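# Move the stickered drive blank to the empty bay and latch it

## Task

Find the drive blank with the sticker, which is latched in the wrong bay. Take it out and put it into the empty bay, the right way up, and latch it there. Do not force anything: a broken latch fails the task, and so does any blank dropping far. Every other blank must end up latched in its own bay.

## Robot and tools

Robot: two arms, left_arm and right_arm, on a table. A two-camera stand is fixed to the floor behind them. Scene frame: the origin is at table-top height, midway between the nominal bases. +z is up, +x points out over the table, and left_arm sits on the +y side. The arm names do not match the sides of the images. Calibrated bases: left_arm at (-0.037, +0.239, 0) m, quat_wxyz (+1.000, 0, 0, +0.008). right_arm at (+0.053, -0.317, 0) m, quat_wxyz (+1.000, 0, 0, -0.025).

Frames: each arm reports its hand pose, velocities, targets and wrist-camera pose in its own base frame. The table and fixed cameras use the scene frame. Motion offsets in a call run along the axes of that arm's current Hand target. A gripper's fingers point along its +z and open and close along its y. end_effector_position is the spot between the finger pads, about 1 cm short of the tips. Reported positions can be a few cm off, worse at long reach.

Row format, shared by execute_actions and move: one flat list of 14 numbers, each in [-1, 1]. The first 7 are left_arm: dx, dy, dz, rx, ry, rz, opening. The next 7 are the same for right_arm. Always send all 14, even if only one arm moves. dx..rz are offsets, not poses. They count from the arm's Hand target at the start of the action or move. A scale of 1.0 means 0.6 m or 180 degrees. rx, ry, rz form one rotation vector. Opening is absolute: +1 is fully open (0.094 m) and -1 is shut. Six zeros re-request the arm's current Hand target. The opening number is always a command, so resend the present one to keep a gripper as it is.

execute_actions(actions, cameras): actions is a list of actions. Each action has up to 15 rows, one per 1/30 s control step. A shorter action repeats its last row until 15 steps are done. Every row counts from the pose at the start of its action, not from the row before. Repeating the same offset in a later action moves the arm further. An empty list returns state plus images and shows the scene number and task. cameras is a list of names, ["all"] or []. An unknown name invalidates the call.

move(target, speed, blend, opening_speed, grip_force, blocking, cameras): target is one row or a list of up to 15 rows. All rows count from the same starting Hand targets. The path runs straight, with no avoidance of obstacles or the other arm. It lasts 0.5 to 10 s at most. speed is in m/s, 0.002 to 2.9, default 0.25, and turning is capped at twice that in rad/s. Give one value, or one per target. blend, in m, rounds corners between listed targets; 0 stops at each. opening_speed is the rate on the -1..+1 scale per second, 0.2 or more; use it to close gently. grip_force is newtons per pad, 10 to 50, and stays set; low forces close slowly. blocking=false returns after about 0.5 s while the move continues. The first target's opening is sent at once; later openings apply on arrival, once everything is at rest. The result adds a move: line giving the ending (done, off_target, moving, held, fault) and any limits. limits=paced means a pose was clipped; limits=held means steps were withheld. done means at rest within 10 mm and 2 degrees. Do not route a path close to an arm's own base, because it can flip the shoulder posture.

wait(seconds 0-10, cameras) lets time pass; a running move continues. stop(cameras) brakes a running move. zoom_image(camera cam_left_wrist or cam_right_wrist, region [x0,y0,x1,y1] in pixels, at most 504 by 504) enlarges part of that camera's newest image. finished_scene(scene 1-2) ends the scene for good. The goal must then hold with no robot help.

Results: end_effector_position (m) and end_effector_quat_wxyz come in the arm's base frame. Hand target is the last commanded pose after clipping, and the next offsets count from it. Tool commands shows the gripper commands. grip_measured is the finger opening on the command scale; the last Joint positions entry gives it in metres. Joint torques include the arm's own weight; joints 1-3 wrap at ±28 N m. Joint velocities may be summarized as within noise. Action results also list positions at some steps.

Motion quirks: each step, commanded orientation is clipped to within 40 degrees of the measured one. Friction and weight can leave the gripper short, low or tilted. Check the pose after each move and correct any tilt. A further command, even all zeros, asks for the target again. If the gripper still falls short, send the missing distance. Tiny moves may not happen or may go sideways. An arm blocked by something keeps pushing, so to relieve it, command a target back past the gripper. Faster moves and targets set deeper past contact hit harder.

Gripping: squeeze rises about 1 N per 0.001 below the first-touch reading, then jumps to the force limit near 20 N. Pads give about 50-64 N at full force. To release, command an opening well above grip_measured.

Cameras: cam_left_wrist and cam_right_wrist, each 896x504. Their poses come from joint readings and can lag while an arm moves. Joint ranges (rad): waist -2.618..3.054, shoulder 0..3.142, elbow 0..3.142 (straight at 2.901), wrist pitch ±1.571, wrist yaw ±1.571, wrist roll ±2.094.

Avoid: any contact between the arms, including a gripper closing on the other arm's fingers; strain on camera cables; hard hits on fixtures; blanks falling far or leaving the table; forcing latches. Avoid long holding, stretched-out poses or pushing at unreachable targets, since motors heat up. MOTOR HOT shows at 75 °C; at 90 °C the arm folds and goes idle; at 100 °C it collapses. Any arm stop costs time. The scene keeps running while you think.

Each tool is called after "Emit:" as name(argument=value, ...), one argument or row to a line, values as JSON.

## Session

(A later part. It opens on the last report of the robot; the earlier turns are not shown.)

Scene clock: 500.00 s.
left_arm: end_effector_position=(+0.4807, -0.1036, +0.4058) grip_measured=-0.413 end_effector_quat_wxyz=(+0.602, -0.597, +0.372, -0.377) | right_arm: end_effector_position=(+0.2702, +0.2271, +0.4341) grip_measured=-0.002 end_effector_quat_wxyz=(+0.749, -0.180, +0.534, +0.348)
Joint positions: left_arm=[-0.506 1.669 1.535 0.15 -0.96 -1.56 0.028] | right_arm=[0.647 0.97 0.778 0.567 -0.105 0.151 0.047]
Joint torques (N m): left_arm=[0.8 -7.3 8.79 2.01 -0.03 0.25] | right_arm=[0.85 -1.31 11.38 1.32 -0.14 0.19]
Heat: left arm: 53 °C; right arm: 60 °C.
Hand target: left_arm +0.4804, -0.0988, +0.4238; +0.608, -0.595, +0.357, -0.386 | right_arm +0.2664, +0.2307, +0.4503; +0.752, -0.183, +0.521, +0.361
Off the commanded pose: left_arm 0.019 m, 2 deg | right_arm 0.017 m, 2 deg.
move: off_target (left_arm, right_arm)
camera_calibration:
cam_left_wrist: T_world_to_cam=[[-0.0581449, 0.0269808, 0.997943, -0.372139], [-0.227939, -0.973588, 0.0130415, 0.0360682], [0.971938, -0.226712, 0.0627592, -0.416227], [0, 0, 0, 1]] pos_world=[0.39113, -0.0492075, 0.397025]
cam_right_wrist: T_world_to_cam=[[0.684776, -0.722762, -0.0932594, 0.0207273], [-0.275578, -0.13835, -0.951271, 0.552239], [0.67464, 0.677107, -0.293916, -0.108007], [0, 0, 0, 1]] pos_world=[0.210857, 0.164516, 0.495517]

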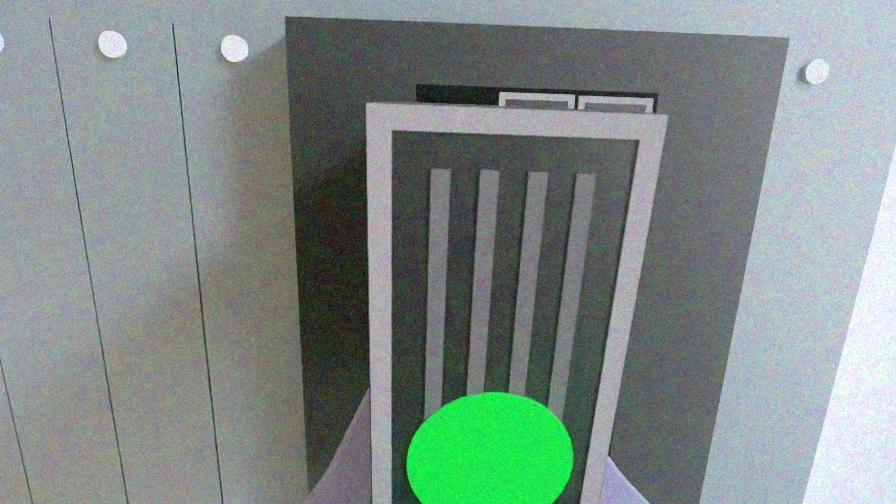

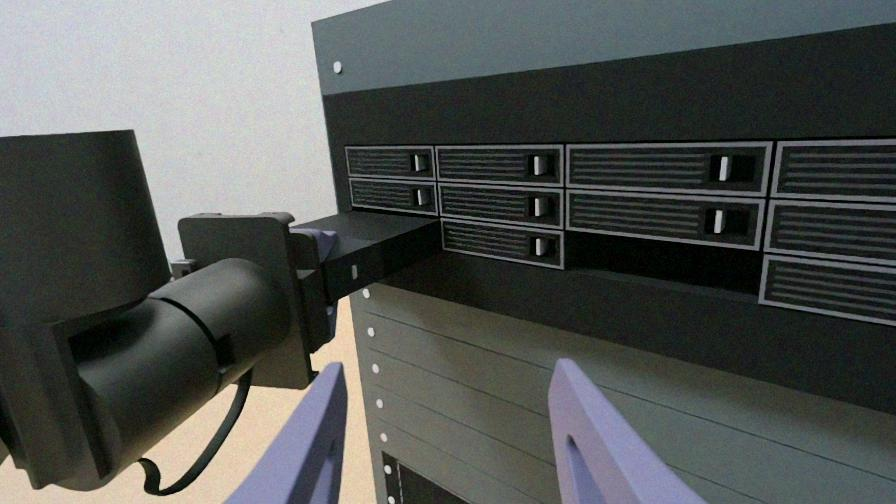

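Emit:
move(
  target=[
    [-0.0365,-0.002,-0.038,0,0,0,-0.7,0,0,0,0,0,0,0],
    [-0.019,-0.002,0,0,0,0,-0.7,0,0,0,0,0,0,0],
  ],
  speed=0.06,
  cameras=["all"],
)

Emit:
zoom_image(
  camera="cam_right_wrist",
  region=[300, 180, 460, 280],
)

Scene clock: 507.10 s.
left_arm: end_effector_position=(+0.4763, -0.0922, +0.4056) grip_measured=-0.413 end_effector_quat_wxyz=(+0.602, -0.598, +0.373, -0.375) | right_arm: end_effector_position=(+0.2702, +0.2271, +0.4341) grip_measured=-0.002 end_effector_quat_wxyz=(+0.749, -0.180, +0.534, +0.348)
Joint positions: left_arm=[-0.485 1.636 1.501 0.146 -0.942 -1.56 0.028] | right_arm=[0.647 0.97 0.778 0.567 -0.105 0.151 0.047]
Joint torques (N m): left_arm=[0.58 -7.19 8.66 2 -0.01 0.24] | right_arm=[0.84 -1.29 11.37 1.32 -0.13 0.19]
Heat: left arm: 54 °C; right arm: 60 °C.
Hand target: left_arm +0.4753, -0.0886, +0.4247; +0.608, -0.595, +0.357, -0.386 | right_arm +0.2664, +0.2307, +0.4503; +0.752, -0.183, +0.521, +0.361
Off the commanded pose: left_arm 0.020 m, 2 deg | right_arm 0.017 m, 2 deg.
move: off_target (left_arm, right_arm)
camera_calibration:
cam_left_wrist: T_world_to_cam=[[-0.0543715, 0.0243808, 0.998223, -0.374585], [-0.224876, -0.974319, 0.0115484, 0.0453164], [0.972869, -0.223848, 0.0584579, -0.407866], [0, 0, 0, 1]] pos_world=[0.386624, -0.0380149, 0.397239]
cam_right_wrist: T_world_to_cam=[[0.684776, -0.722762, -0.0932594, 0.0207273], [-0.275578, -0.13835, -0.951271, 0.552239], [0.67464, 0.677107, -0.293916, -0.108007], [0, 0, 0, 1]] pos_world=[0.210857, 0.164516, 0.495517]

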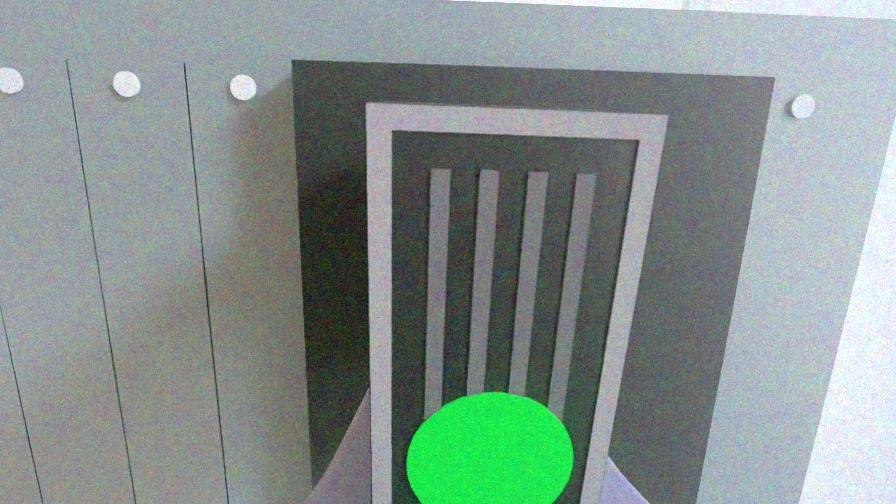

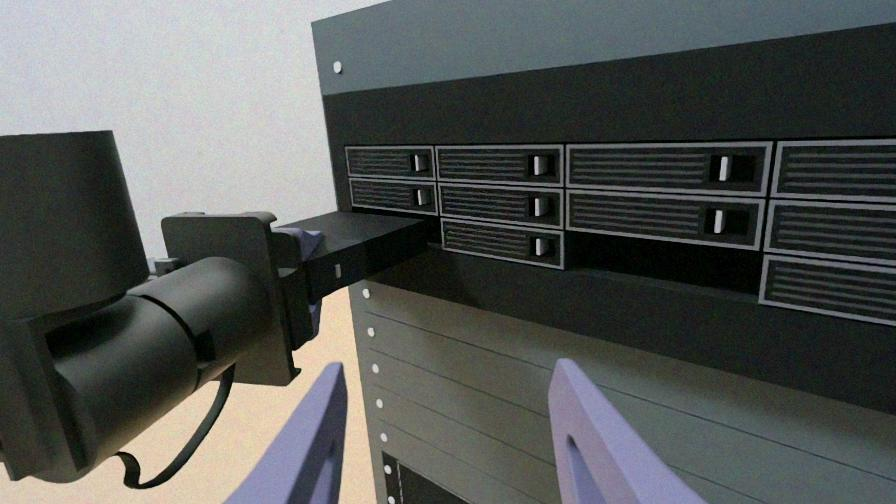

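Scaled by 3.150.

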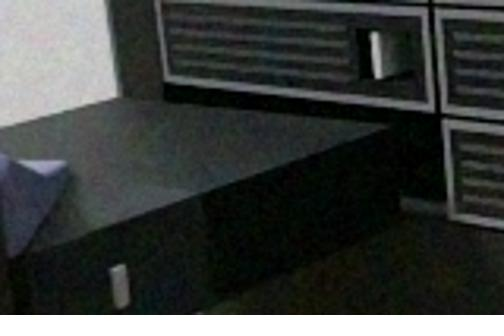

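Emit:
move(
  target=[0.007,0,0.0157,0,0,0,-0.7,0,0,0,0,0,0,0],
  speed=0.05,
  cameras=["cam_right_wrist"],
)

Emit:
zoom_image(
  camera="cam_right_wrist",
  region=[300, 180, 460, 280],
)

Scene clock: 514.60 s.
left_arm: end_effector_position=(+0.4862, -0.0920, +0.4065) grip_measured=-0.413 end_effector_quat_wxyz=(+0.602, -0.598, +0.373, -0.375) | right_arm: end_effector_position=(+0.2702, +0.2271, +0.4341) grip_measured=-0.002 end_effector_quat_wxyz=(+0.749, -0.180, +0.534, +0.348)
Joint positions: left_arm=[-0.472 1.669 1.54 0.141 -0.928 -1.56 0.028] | right_arm=[0.647 0.97 0.778 0.567 -0.105 0.151 0.047]
Joint torques (N m): left_arm=[0.7 -7.25 8.77 2 -0.05 0.23] | right_arm=[0.85 -1.31 11.37 1.31 -0.13 0.19]
Heat: left arm: 54 °C; right arm: 60 °C.
Hand target: left_arm +0.4855, -0.0882, +0.4252; +0.608, -0.595, +0.357, -0.386 | right_arm +0.2664, +0.2307, +0.4503; +0.752, -0.183, +0.521, +0.361
Off the commanded pose: left_arm 0.019 m, 2 deg | right_arm 0.017 m, 2 deg.
move: off_target (left_arm, right_arm)
camera_calibration:
cam_right_wrist: T_world_to_cam=[[0.684776, -0.722762, -0.0932594, 0.0207273], [-0.275578, -0.13835, -0.951271, 0.552239], [0.67464, 0.677107, -0.293916, -0.108007], [0, 0, 0, 1]] pos_world=[0.210857, 0.164516, 0.495517]
Images, in order (width x height): cam_right_wrist 896x504.

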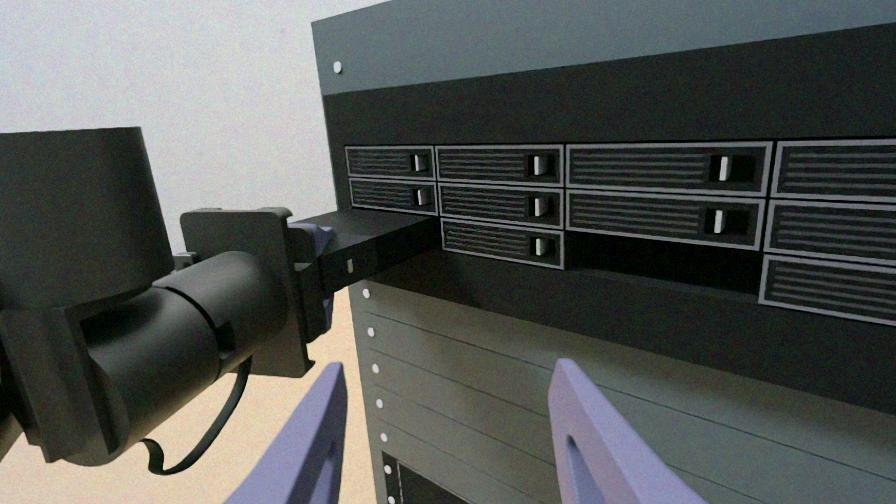

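Scaled by 3.150.

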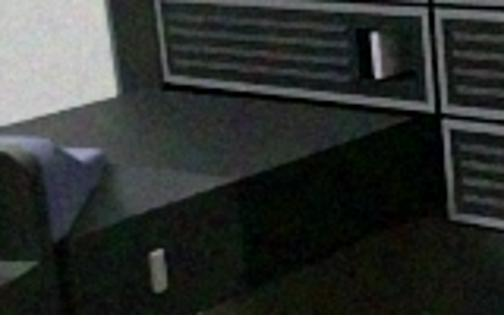

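Emit:
move(
  target=[0.0048,0.0015,0.0118,0,0,0,-0.7,0,0,0,0,0,0,0],
  speed=0.05,
  cameras=["cam_right_wrist"],
)

Emit:
zoom_image(
  camera="cam_right_wrist",
  region=[300, 180, 460, 280],
)

Scene clock: 517.10 s.
left_arm: end_effector_position=(+0.4907, -0.0918, +0.4071) grip_measured=-0.413 end_effector_quat_wxyz=(+0.603, -0.598, +0.374, -0.373) | right_arm: end_effector_position=(+0.2702, +0.2271, +0.4341) grip_measured=-0.002 end_effector_quat_wxyz=(+0.749, -0.180, +0.534, +0.348)
Joint positions: left_arm=[-0.467 1.685 1.564 0.13 -0.923 -1.56 0.028] | right_arm=[0.647 0.97 0.778 0.567 -0.105 0.151 0.047]
Joint torques (N m): left_arm=[1.05 -6.75 8.88 2.12 0.03 0.2] | right_arm=[0.84 -1.31 11.37 1.32 -0.14 0.19]
Heat: left arm: 54 °C; right arm: 60 °C.
Hand target: left_arm +0.4932, -0.0876, +0.4245; +0.608, -0.595, +0.357, -0.386 | right_arm +0.2664, +0.2307, +0.4503; +0.752, -0.183, +0.521, +0.361
Off the commanded pose: left_arm 0.018 m, 3 deg | right_arm 0.017 m, 2 deg.
move: off_target (left_arm, right_arm)
camera_calibration:
cam_right_wrist: T_world_to_cam=[[0.684776, -0.722762, -0.0932594, 0.0207273], [-0.275578, -0.13835, -0.951271, 0.552239], [0.67464, 0.677107, -0.293916, -0.108007], [0, 0, 0, 1]] pos_world=[0.210857, 0.164516, 0.495517]
Images, in order (width x height): cam_right_wrist 896x504.

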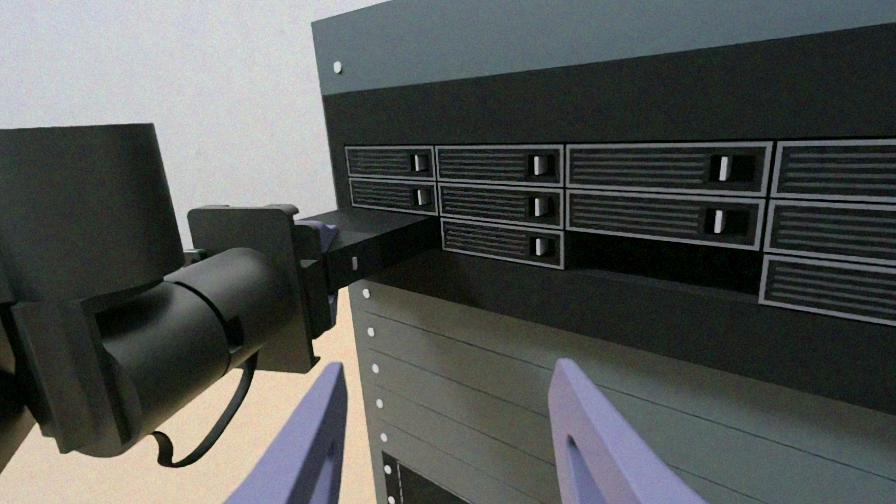

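Scaled by 3.150.

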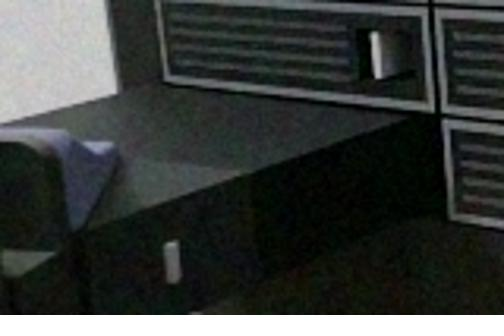

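Emit:
zoom_image(
  camera="cam_right_wrist",
  region=[330, 190, 394, 226],
)

Emit:
zoom_image(
  camera="cam_right_wrist",
  region=[390, 196, 454, 232],
)

Emit:
move(
  target=[0,0,0,0,0,0,-0.7,0,0,0,0,0,0,0],
  cameras=["cam_left_wrist"],
)

Emit:
zoom_image(
  camera="cam_left_wrist",
  region=[330, 60, 730, 200],
)

Scaled by 7.875.

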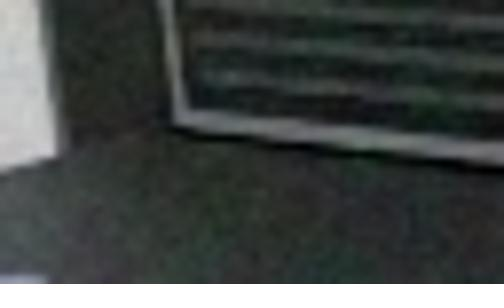

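Scaled by 7.875.

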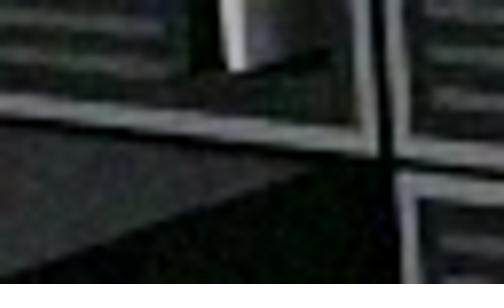

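Scene clock: 528.53 s.
left_arm: end_effector_position=(+0.4907, -0.0918, +0.4070) grip_measured=-0.413 end_effector_quat_wxyz=(+0.602, -0.598, +0.374, -0.373) | right_arm: end_effector_position=(+0.2702, +0.2271, +0.4341) grip_measured=-0.002 end_effector_quat_wxyz=(+0.749, -0.180, +0.534, +0.348)
Joint positions: left_arm=[-0.467 1.685 1.564 0.129 -0.923 -1.56 0.028] | right_arm=[0.647 0.97 0.778 0.567 -0.105 0.151 0.047]
Joint torques (N m): left_arm=[1.07 -6.72 8.85 2.12 0 0.19] | right_arm=[0.84 -1.28 11.37 1.31 -0.13 0.19]
Heat: left arm: 54 °C; right arm: 60 °C.
Hand target: left_arm +0.4932, -0.0877, +0.4245; +0.608, -0.595, +0.357, -0.386 | right_arm +0.2664, +0.2307, +0.4503; +0.752, -0.183, +0.521, +0.361
Off the commanded pose: left_arm 0.018 m, 3 deg | right_arm 0.017 m, 2 deg.
move: off_target (left_arm, right_arm)
camera_calibration:
cam_left_wrist: T_world_to_cam=[[-0.0510206, 0.0224686, 0.998445, -0.377222], [-0.224468, -0.974425, 0.0104578, 0.0490921], [0.973145, -0.223585, 0.0547592, -0.420542], [0, 0, 0, 1]] pos_world=[0.401022, -0.0377146, 0.39915]
Images, in order (width x height): cam_left_wrist 896x504.

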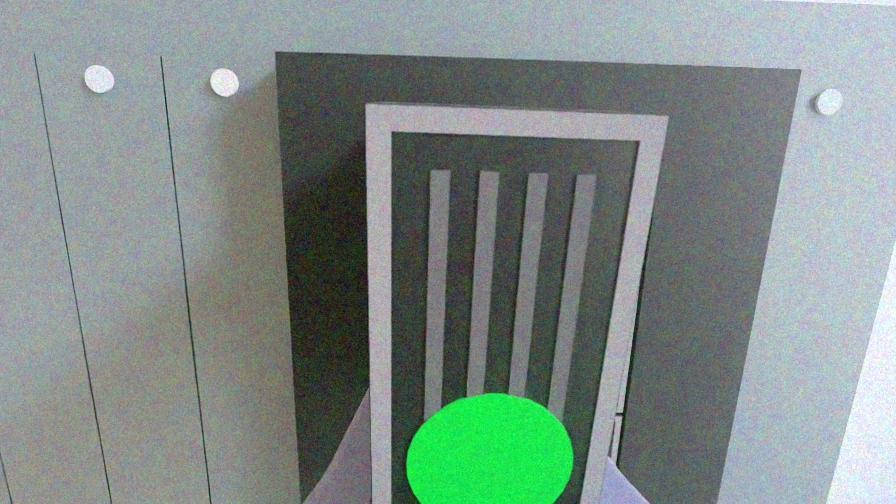

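Scaled by 1.260.

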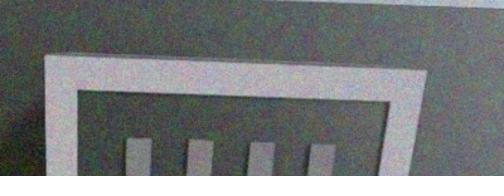

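Emit:
move(
  target=[
    [-0.02,0,-0.034,0,0,0,-0.7,0,0,0,0,0,0,0],
    [0.0035,0,-0.015,0,0,0,-0.7,0,0,0,0,0,0,0],
  ],
  speed=0.06,
  cameras=["all"],
)

Emit:
zoom_image(
  camera="cam_right_wrist",
  region=[300, 180, 460, 280],
)

Scene clock: 536.47 s.
left_arm: end_effector_position=(+0.4872, -0.0936, +0.4063) grip_measured=-0.413 end_effector_quat_wxyz=(+0.604, -0.598, +0.374, -0.372) | right_arm: end_effector_position=(+0.2702, +0.2271, +0.4341) grip_measured=-0.002 end_effector_quat_wxyz=(+0.749, -0.180, +0.534, +0.348)
Joint positions: left_arm=[-0.476 1.678 1.552 0.134 -0.936 -1.557 0.028] | right_arm=[0.647 0.97 0.778 0.567 -0.105 0.151 0.047]
Joint torques (N m): left_arm=[0.06 -7.17 8.54 2.1 -0.06 0.19] | right_arm=[0.84 -1.29 11.37 1.32 -0.13 0.19]
Heat: left arm: 54 °C; right arm: 61 °C.
Hand target: left_arm +0.4861, -0.0934, +0.4244; +0.608, -0.595, +0.357, -0.386 | right_arm +0.2664, +0.2307, +0.4503; +0.752, -0.183, +0.521, +0.361
Off the commanded pose: left_arm 0.018 m, 3 deg | right_arm 0.017 m, 2 deg.
move: off_target (left_arm, right_arm)
camera_calibration:
cam_left_wrist: T_world_to_cam=[[-0.0506127, 0.02034, 0.998511, -0.377046], [-0.221086, -0.975216, 0.00865907, 0.0455316], [0.97394, -0.220318, 0.0538552, -0.417105], [0, 0, 0, 1]] pos_world=[0.397218, -0.0398234, 0.398553]
cam_right_wrist: T_world_to_cam=[[0.684776, -0.722762, -0.0932594, 0.0207273], [-0.275578, -0.13835, -0.951271, 0.552239], [0.67464, 0.677107, -0.293916, -0.108007], [0, 0, 0, 1]] pos_world=[0.210857, 0.164516, 0.495517]

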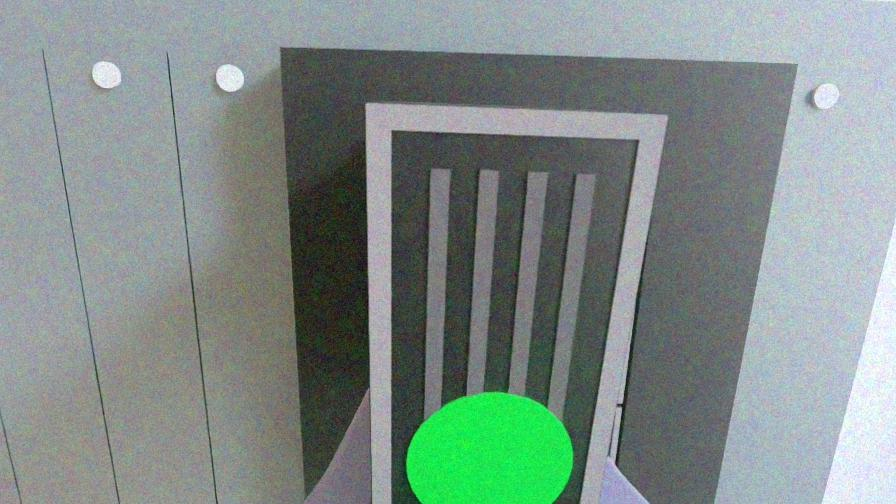

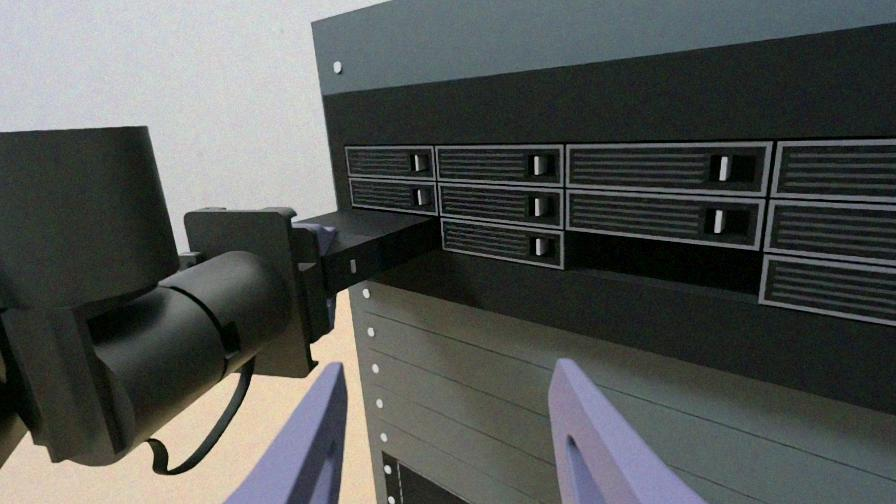

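Scaled by 3.150.

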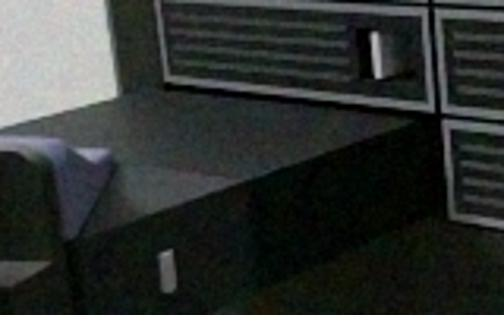

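Emit:
move(
  target=[
    [-0.015,0,-0.035,0,0,0,-0.7,0,0,0,0,0,0,0],
    [0.0065,0,-0.003,0,0,0,-0.7,0,0,0,0,0,0,0],
  ],
  speed=0.06,
  cameras=["all"],
)

Emit:
zoom_image(
  camera="cam_right_wrist",
  region=[300, 180, 460, 280],
)

Scene clock: 539.70 s.
left_arm: end_effector_position=(+0.4869, -0.1015, +0.4061) grip_measured=-0.413 end_effector_quat_wxyz=(+0.603, -0.597, +0.374, -0.375) | right_arm: end_effector_position=(+0.2702, +0.2271, +0.4341) grip_measured=-0.002 end_effector_quat_wxyz=(+0.749, -0.180, +0.534, +0.348)
Joint positions: left_arm=[-0.494 1.688 1.559 0.143 -0.948 -1.557 0.028] | right_arm=[0.647 0.97 0.778 0.567 -0.105 0.151 0.047]
Joint torques (N m): left_arm=[0.62 -7.47 8.7 2.01 -0.05 0.2] | right_arm=[0.85 -1.29 11.37 1.32 -0.14 0.19]
Heat: left arm: 54 °C; right arm: 61 °C.
Hand target: left_arm +0.4862, -0.0978, +0.4242; +0.608, -0.595, +0.357, -0.385 | right_arm +0.2664, +0.2307, +0.4503; +0.752, -0.183, +0.521, +0.361
Off the commanded pose: left_arm 0.019 m, 2 deg | right_arm 0.017 m, 2 deg.
move: off_target (left_arm, right_arm)
camera_calibration:
cam_left_wrist: T_world_to_cam=[[-0.0551132, 0.0233102, 0.998208, -0.374126], [-0.226344, -0.973993, 0.0102478, 0.0398738], [0.972487, -0.225374, 0.058956, -0.420489], [0, 0, 0, 1]] pos_world=[0.397326, -0.0472095, 0.397837]
cam_right_wrist: T_world_to_cam=[[0.684776, -0.722762, -0.0932594, 0.0207273], [-0.275578, -0.13835, -0.951271, 0.552239], [0.67464, 0.677107, -0.293916, -0.108007], [0, 0, 0, 1]] pos_world=[0.210857, 0.164516, 0.495517]

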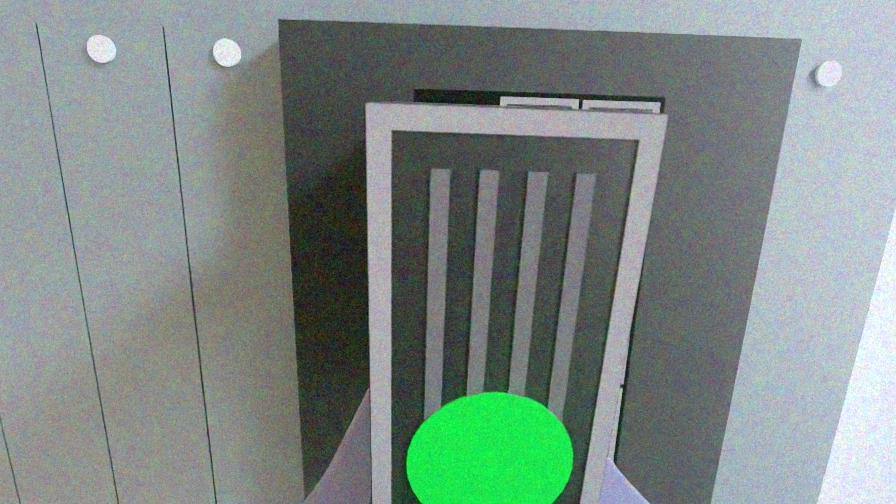

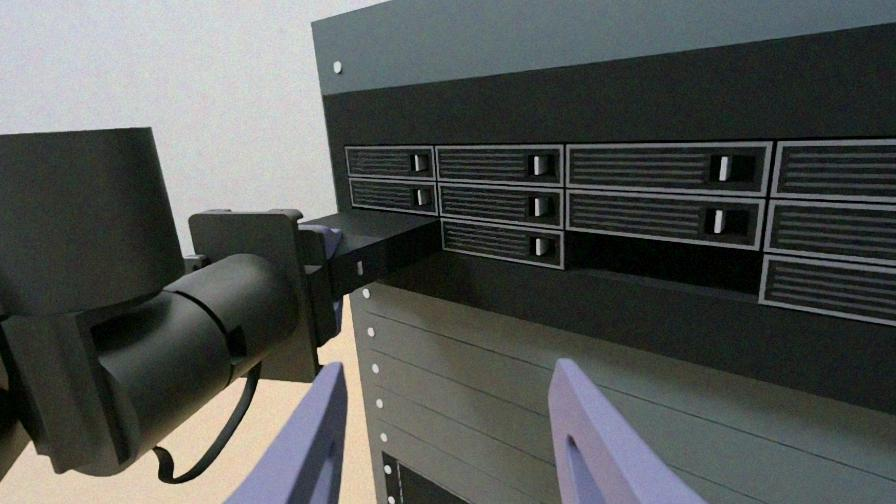

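Scaled by 3.150.

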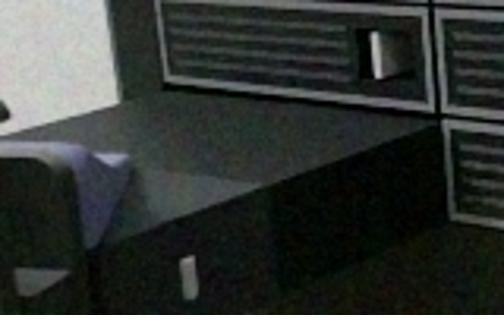

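Emit:
move(
  target=[
    [-0.02,0,-0.032,0,0,0,-0.7,0,0,0,0,0,0,0],
    [-0.0065,0,0.003,0,0,0,-0.7,0,0,0,0,0,0,0],
  ],
  speed=0.06,
  cameras=["all"],
)

Emit:
zoom_image(
  camera="cam_right_wrist",
  region=[300, 180, 460, 280],
)

Scene clock: 544.73 s.
left_arm: end_effector_position=(+0.4869, -0.0969, +0.4056) grip_measured=-0.413 end_effector_quat_wxyz=(+0.603, -0.597, +0.373, -0.375) | right_arm: end_effector_position=(+0.2702, +0.2271, +0.4341) grip_measured=-0.002 end_effector_quat_wxyz=(+0.749, -0.180, +0.534, +0.348)
Joint positions: left_arm=[-0.483 1.68 1.548 0.146 -0.94 -1.557 0.028] | right_arm=[0.647 0.97 0.778 0.567 -0.105 0.151 0.047]
Joint torques (N m): left_arm=[0.66 -7.39 8.81 2 -0.03 0.2] | right_arm=[0.84 -1.28 11.37 1.32 -0.14 0.19]
Heat: left arm: 54 °C; right arm: 61 °C.
Hand target: left_arm +0.4861, -0.0935, +0.4243; +0.608, -0.595, +0.357, -0.386 | right_arm +0.2664, +0.2307, +0.4503; +0.752, -0.183, +0.521, +0.361
Off the commanded pose: left_arm 0.019 m, 2 deg | right_arm 0.017 m, 2 deg.
move: off_target (left_arm, right_arm)
camera_calibration:
cam_left_wrist: T_world_to_cam=[[-0.0552017, 0.0230104, 0.99821, -0.373719], [-0.224538, -0.974413, 0.0100448, 0.0434592], [0.9729, -0.223582, 0.0589561, -0.419361], [0, 0, 0, 1]] pos_world=[0.397125, -0.0428149, 0.397337]
cam_right_wrist: T_world_to_cam=[[0.684776, -0.722762, -0.0932594, 0.0207273], [-0.275578, -0.13835, -0.951271, 0.552239], [0.67464, 0.677107, -0.293916, -0.108007], [0, 0, 0, 1]] pos_world=[0.210857, 0.164516, 0.495517]

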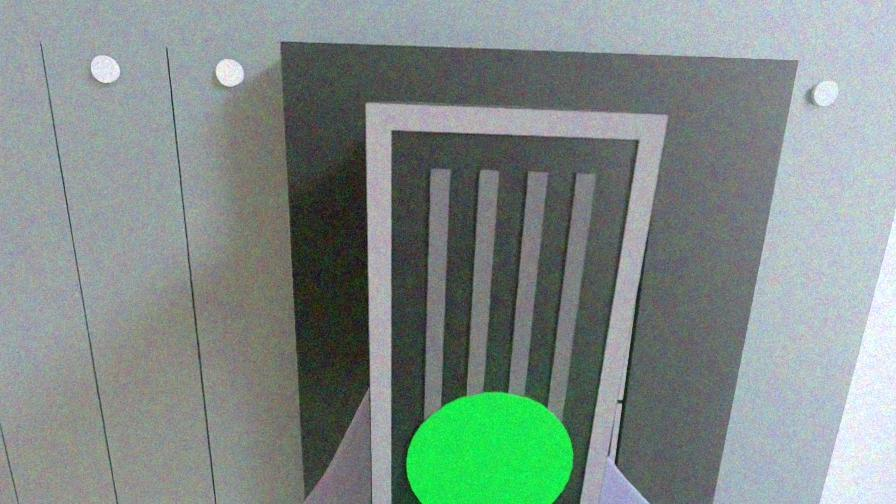

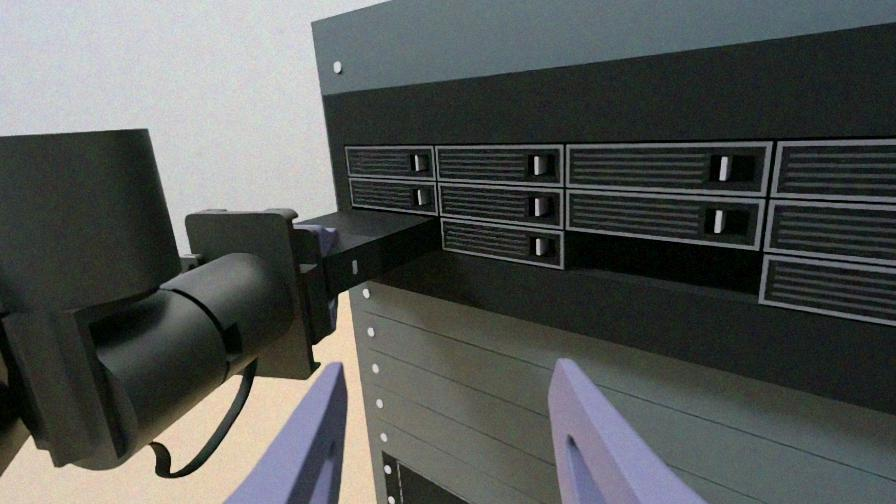

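Scaled by 3.150.

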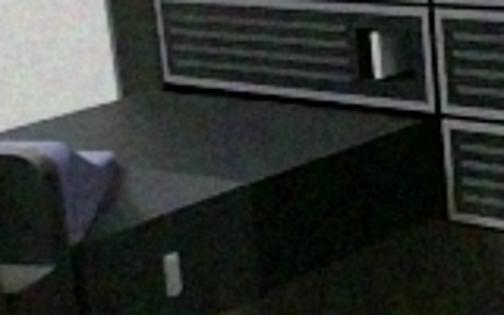

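Emit:
move(
  target=[0.0042,0,0.0112,0,0,0,-0.7,0,0,0,0,0,0,0],
  speed=0.05,
  cameras=["cam_right_wrist"],
)

Emit:
zoom_image(
  camera="cam_right_wrist",
  region=[300, 180, 460, 280],
)

Scene clock: 548.03 s.
left_arm: end_effector_position=(+0.4939, -0.0965, +0.4063) grip_measured=-0.413 end_effector_quat_wxyz=(+0.603, -0.597, +0.373, -0.375) | right_arm: end_effector_position=(+0.2702, +0.2271, +0.4341) grip_measured=-0.002 end_effector_quat_wxyz=(+0.749, -0.180, +0.534, +0.348)
Joint positions: left_arm=[-0.474 1.703 1.577 0.14 -0.93 -1.557 0.028] | right_arm=[0.647 0.97 0.778 0.567 -0.105 0.151 0.047]
Joint torques (N m): left_arm=[0.66 -7.51 8.77 2.02 -0.02 0.2] | right_arm=[0.85 -1.28 11.38 1.32 -0.14 0.19]
Heat: left arm: 55 °C; right arm: 61 °C.
Hand target: left_arm +0.4932, -0.0927, +0.4246; +0.608, -0.595, +0.357, -0.386 | right_arm +0.2664, +0.2307, +0.4503; +0.752, -0.183, +0.521, +0.361
Off the commanded pose: left_arm 0.019 m, 2 deg | right_arm 0.017 m, 2 deg.
move: off_target (left_arm, right_arm)
camera_calibration:
cam_right_wrist: T_world_to_cam=[[0.684776, -0.722762, -0.0932594, 0.0207273], [-0.275578, -0.13835, -0.951271, 0.552239], [0.67464, 0.677107, -0.293916, -0.108007], [0, 0, 0, 1]] pos_world=[0.210857, 0.164516, 0.495517]
Images, in order (width x height): cam_right_wrist 896x504.

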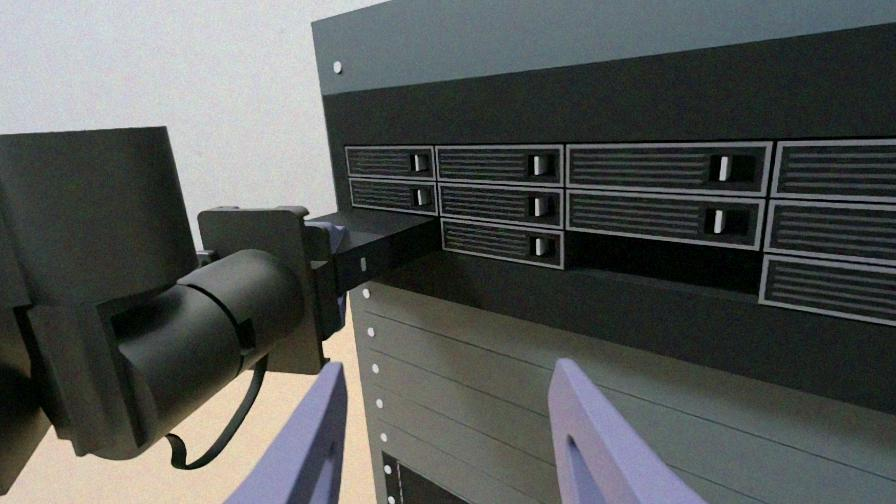

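Scaled by 3.150.

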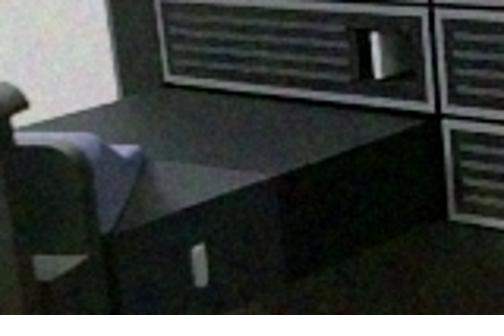

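Emit:
move(
  target=[0.005,0,0.0125,0,0,0,-0.7,0,0,0,0,0,0,0],
  speed=0.05,
  cameras=["all"],
)

Emit:
zoom_image(
  camera="cam_right_wrist",
  region=[300, 180, 460, 280],
)

Scene clock: 551.07 s.
left_arm: end_effector_position=(+0.5018, -0.0960, +0.4070) grip_measured=-0.413 end_effector_quat_wxyz=(+0.603, -0.597, +0.373, -0.375) | right_arm: end_effector_position=(+0.2702, +0.2271, +0.4341) grip_measured=-0.002 end_effector_quat_wxyz=(+0.749, -0.180, +0.534, +0.348)
Joint positions: left_arm=[-0.463 1.73 1.61 0.133 -0.919 -1.557 0.028] | right_arm=[0.647 0.97 0.778 0.567 -0.105 0.151 0.047]
Joint torques (N m): left_arm=[0.7 -7.71 8.64 2 -0.05 0.17] | right_arm=[0.83 -1.29 11.38 1.31 -0.14 0.19]
Heat: left arm: 55 °C; right arm: 61 °C.
Hand target: left_arm +0.5012, -0.0920, +0.4250; +0.608, -0.595, +0.357, -0.386 | right_arm +0.2664, +0.2307, +0.4503; +0.752, -0.183, +0.521, +0.361
Off the commanded pose: left_arm 0.018 m, 2 deg | right_arm 0.017 m, 2 deg.
move: off_target (left_arm, right_arm)
camera_calibration:
cam_left_wrist: T_world_to_cam=[[-0.0553146, 0.0229045, 0.998206, -0.374168], [-0.225621, -0.974165, 0.00985031, 0.0483262], [0.972644, -0.224671, 0.0590533, -0.433786], [0, 0, 0, 1]] pos_world=[0.412126, -0.0418115, 0.398637]
cam_right_wrist: T_world_to_cam=[[0.684776, -0.722762, -0.0932594, 0.0207273], [-0.275578, -0.13835, -0.951271, 0.552239], [0.67464, 0.677107, -0.293916, -0.108007], [0, 0, 0, 1]] pos_world=[0.210857, 0.164516, 0.495517]

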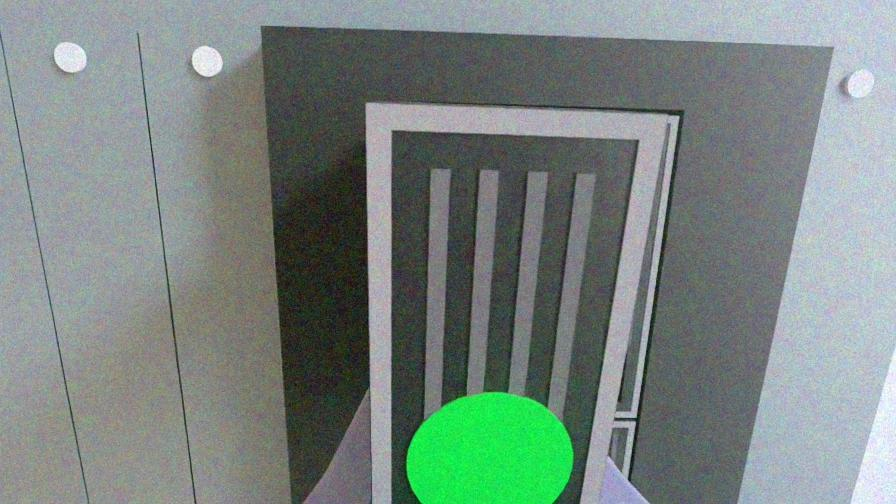

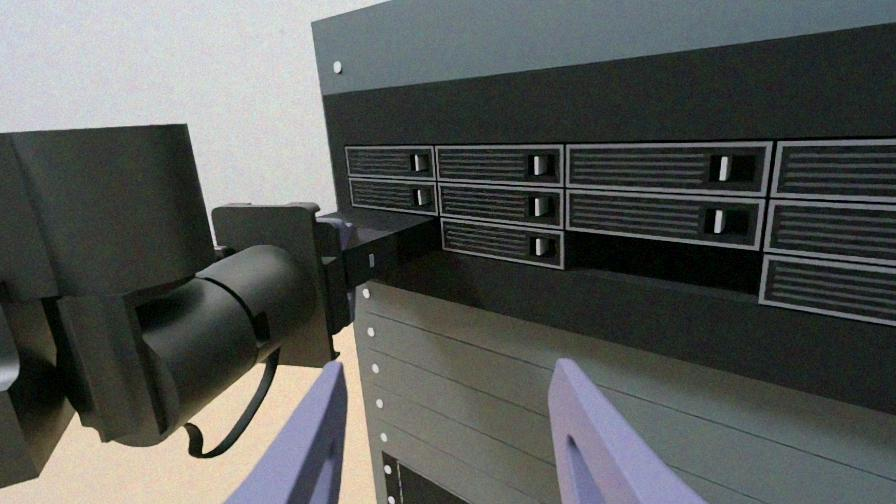

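Scaled by 3.150.

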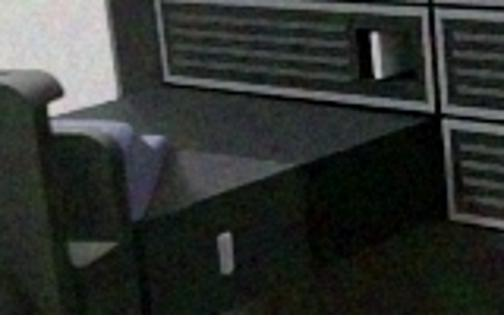

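Emit:
move(
  target=[0.0092,0.002,0.0233,0,0,0,-0.7,0,0,0,0,0,0,0],
  speed=0.05,
  cameras=["all"],
)

Scene clock: 553.60 s.
left_arm: end_effector_position=(+0.5068, -0.0977, +0.4081) grip_measured=-0.413 end_effector_quat_wxyz=(+0.605, -0.600, +0.372, -0.367) | right_arm: end_effector_position=(+0.2702, +0.2271, +0.4341) grip_measured=-0.002 end_effector_quat_wxyz=(+0.749, -0.180, +0.534, +0.348)
Joint positions: left_arm=[-0.465 1.761 1.659 0.106 -0.937 -1.558 0.028] | right_arm=[0.647 0.97 0.778 0.567 -0.105 0.151 0.047]
Joint torques (N m): left_arm=[2.36 -6.61 9.26 2.28 0.4 0.17] | right_arm=[0.87 -1.29 11.37 1.32 -0.14 0.19]
Heat: left arm: 56 °C; right arm: 61 °C.
Hand target: left_arm +0.5163, -0.0907, +0.4244; +0.608, -0.595, +0.357, -0.386 | right_arm +0.2664, +0.2307, +0.4503; +0.752, -0.183, +0.521, +0.361
Off the commanded pose: left_arm 0.020 m, 3 deg | right_arm 0.017 m, 2 deg.
move: off_target (left_arm, right_arm)
camera_calibration:
cam_left_wrist: T_world_to_cam=[[-0.0467623, 0.0182809, 0.998739, -0.379979], [-0.209894, -0.977691, 0.00806816, 0.0402697], [0.976605, -0.209252, 0.0495561, -0.435715], [0, 0, 0, 1]] pos_world=[0.416205, -0.0448565, 0.400767]
cam_right_wrist: T_world_to_cam=[[0.684776, -0.722762, -0.0932594, 0.0207273], [-0.275578, -0.13835, -0.951271, 0.552239], [0.67464, 0.677107, -0.293916, -0.108007], [0, 0, 0, 1]] pos_world=[0.210857, 0.164516, 0.495517]

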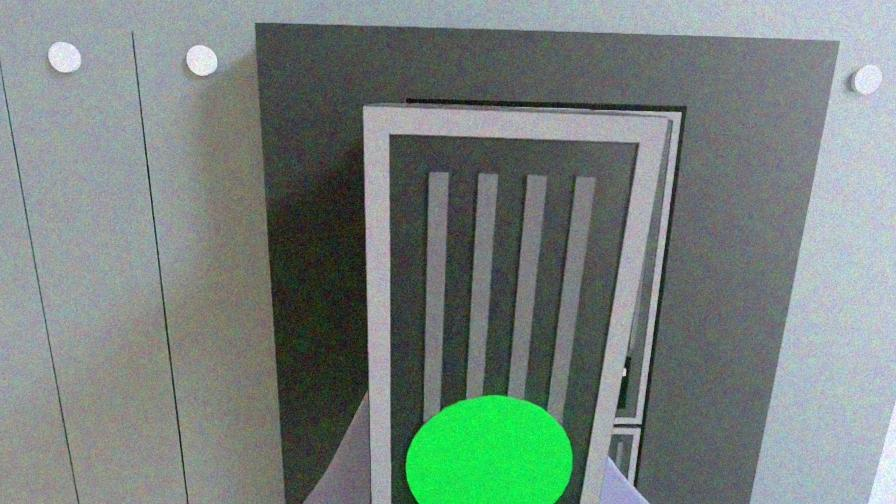

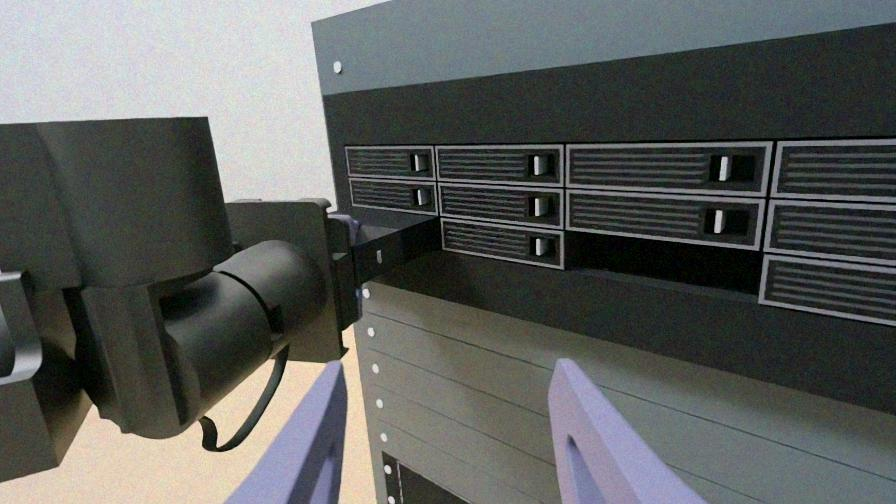

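Emit:
move(
  target=[
    [0.0047,0,-0.0133,0,0,0,-0.7,0,0,0,0,0,0,0],
    [0.0155,0,0.002,0,0,0,-0.7,0,0,0,0,0,0,0],
  ],
  speed=0.05,
  cameras=["all"],
)

Emit:
zoom_image(
  camera="cam_right_wrist",
  region=[300, 180, 460, 280],
)

Scene clock: 557.57 s.
left_arm: end_effector_position=(+0.5092, -0.1005, +0.4080) grip_measured=-0.413 end_effector_quat_wxyz=(+0.611, -0.606, +0.364, -0.357) | right_arm: end_effector_position=(+0.2702, +0.2271, +0.4341) grip_measured=-0.002 end_effector_quat_wxyz=(+0.749, -0.180, +0.534, +0.348)
Joint positions: left_arm=[-0.477 1.791 1.697 0.096 -0.978 -1.558 0.028] | right_arm=[0.647 0.97 0.778 0.567 -0.105 0.151 0.047]
Joint torques (N m): left_arm=[2.17 -6.75 8.99 2.24 0.72 0.23] | right_arm=[0.84 -1.31 11.37 1.31 -0.13 0.19]
Heat: left arm: 55 °C; right arm: 61 °C.
Hand target: left_arm +0.5215, -0.0985, +0.4246; +0.608, -0.595, +0.357, -0.386 | right_arm +0.2664, +0.2307, +0.4503; +0.752, -0.183, +0.521, +0.361
Off the commanded pose: left_arm 0.021 m, 4 deg | right_arm 0.017 m, 2 deg.
move: off_target (left_arm, right_arm)
camera_calibration:
cam_left_wrist: T_world_to_cam=[[-0.0456344, 0.0164818, 0.998822, -0.380535], [-0.180686, -0.983509, 0.00797389, 0.0225501], [0.982482, -0.180109, 0.0478599, -0.438045], [0, 0, 0, 1]] pos_world=[0.41708, -0.0504457, 0.400872]
cam_right_wrist: T_world_to_cam=[[0.684776, -0.722762, -0.0932594, 0.0207273], [-0.275578, -0.13835, -0.951271, 0.552239], [0.67464, 0.677107, -0.293916, -0.108007], [0, 0, 0, 1]] pos_world=[0.210857, 0.164516, 0.495517]

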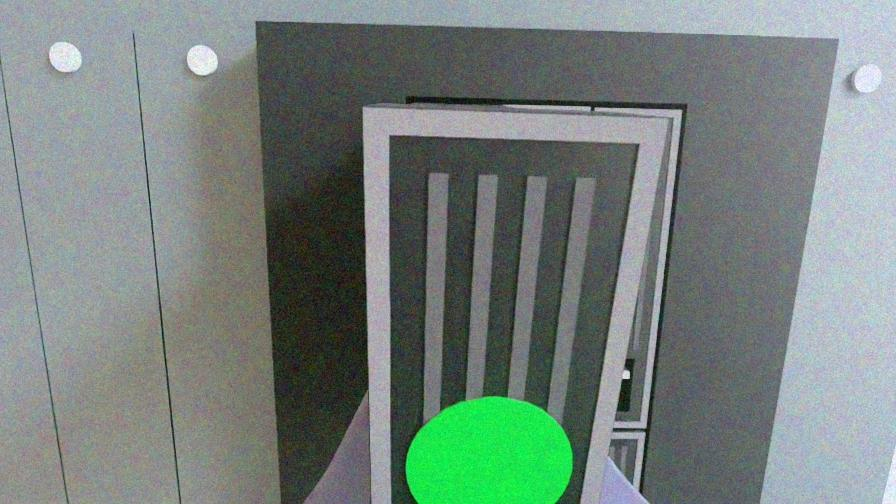

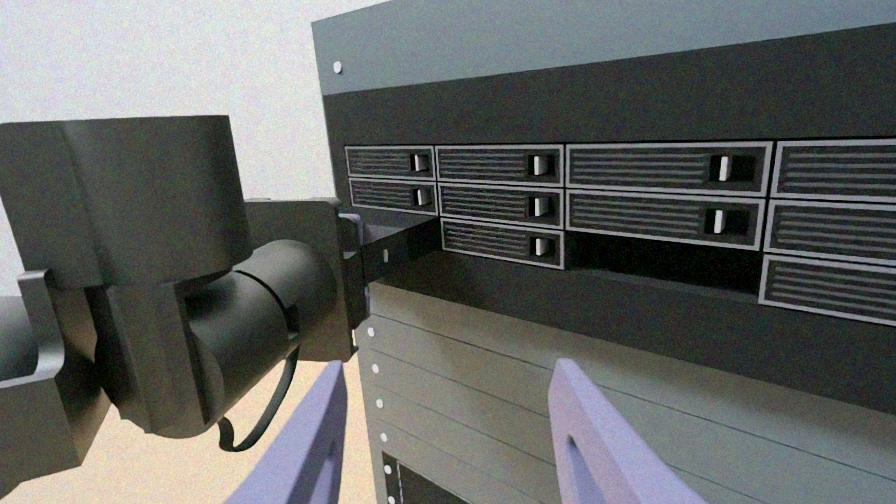

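Scaled by 3.150.

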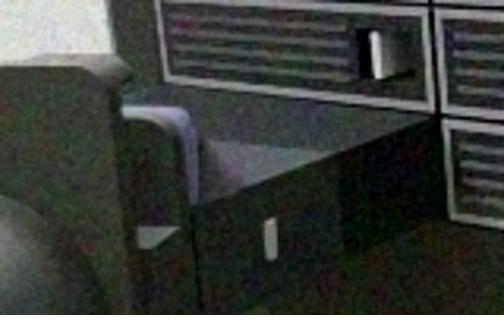

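Emit:
move(
  target=[
    [-0.015,0,-0.03,0,0.016,0,-0.7,0,0,0,0,0,0,0],
    [0.0013,0,0.011,0,0.016,0,-0.7,0,0,0,0,0,0,0],
  ],
  speed=0.05,
  cameras=["all"],
)

Emit:
zoom_image(
  camera="cam_right_wrist",
  region=[300, 180, 460, 280],
)

Scene clock: 567.43 s.
left_arm: end_effector_position=(+0.5119, -0.1026, +0.4085) grip_measured=-0.413 end_effector_quat_wxyz=(+0.601, -0.597, +0.380, -0.372) | right_arm: end_effector_position=(+0.2702, +0.2271, +0.4341) grip_measured=-0.002 end_effector_quat_wxyz=(+0.749, -0.180, +0.534, +0.348)
Joint positions: left_arm=[-0.465 1.777 1.685 0.089 -0.915 -1.561 0.028] | right_arm=[0.647 0.97 0.778 0.567 -0.105 0.151 0.047]
Joint torques (N m): left_arm=[3.28 -6.3 9.16 2.39 0.85 0.21] | right_arm=[0.85 -1.29 11.38 1.31 -0.14 0.19]
Heat: left arm: 56 °C; right arm: 61 °C.
Hand target: left_arm +0.5277, -0.0963, +0.4251; +0.599, -0.585, +0.372, -0.401 | right_arm +0.2664, +0.2307, +0.4503; +0.752, -0.183, +0.521, +0.361
Off the commanded pose: left_arm 0.024 m, 4 deg | right_arm 0.017 m, 2 deg.
move: off_target (left_arm, right_arm)
camera_calibration:
cam_left_wrist: T_world_to_cam=[[-0.0414072, 0.0185212, 0.998971, -0.382891], [-0.23063, -0.973004, 0.00848016, 0.0474172], [0.97216, -0.230042, 0.0445609, -0.439577], [0, 0, 0, 1]] pos_world=[0.42242, -0.0478923, 0.401682]
cam_right_wrist: T_world_to_cam=[[0.684776, -0.722762, -0.0932594, 0.0207273], [-0.275578, -0.13835, -0.951271, 0.552239], [0.67464, 0.677107, -0.293916, -0.108007], [0, 0, 0, 1]] pos_world=[0.210857, 0.164516, 0.495517]

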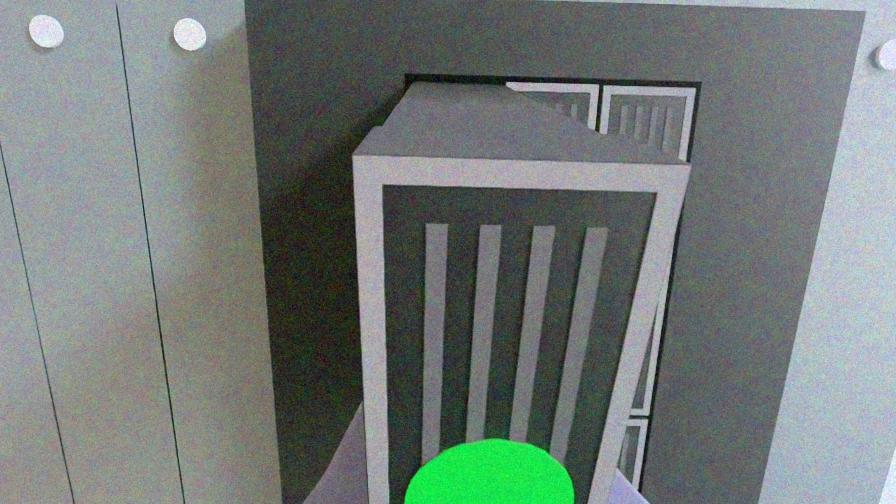

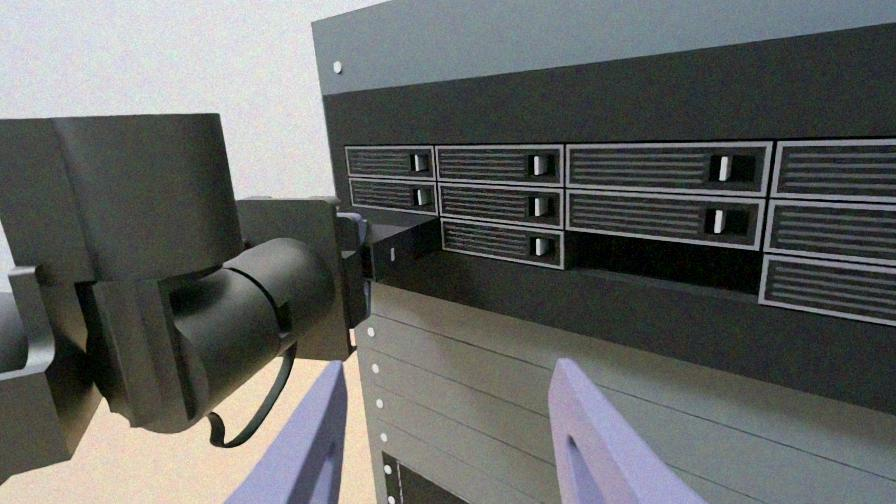

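Scaled by 3.150.

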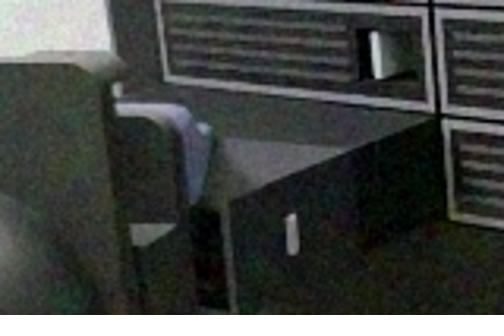

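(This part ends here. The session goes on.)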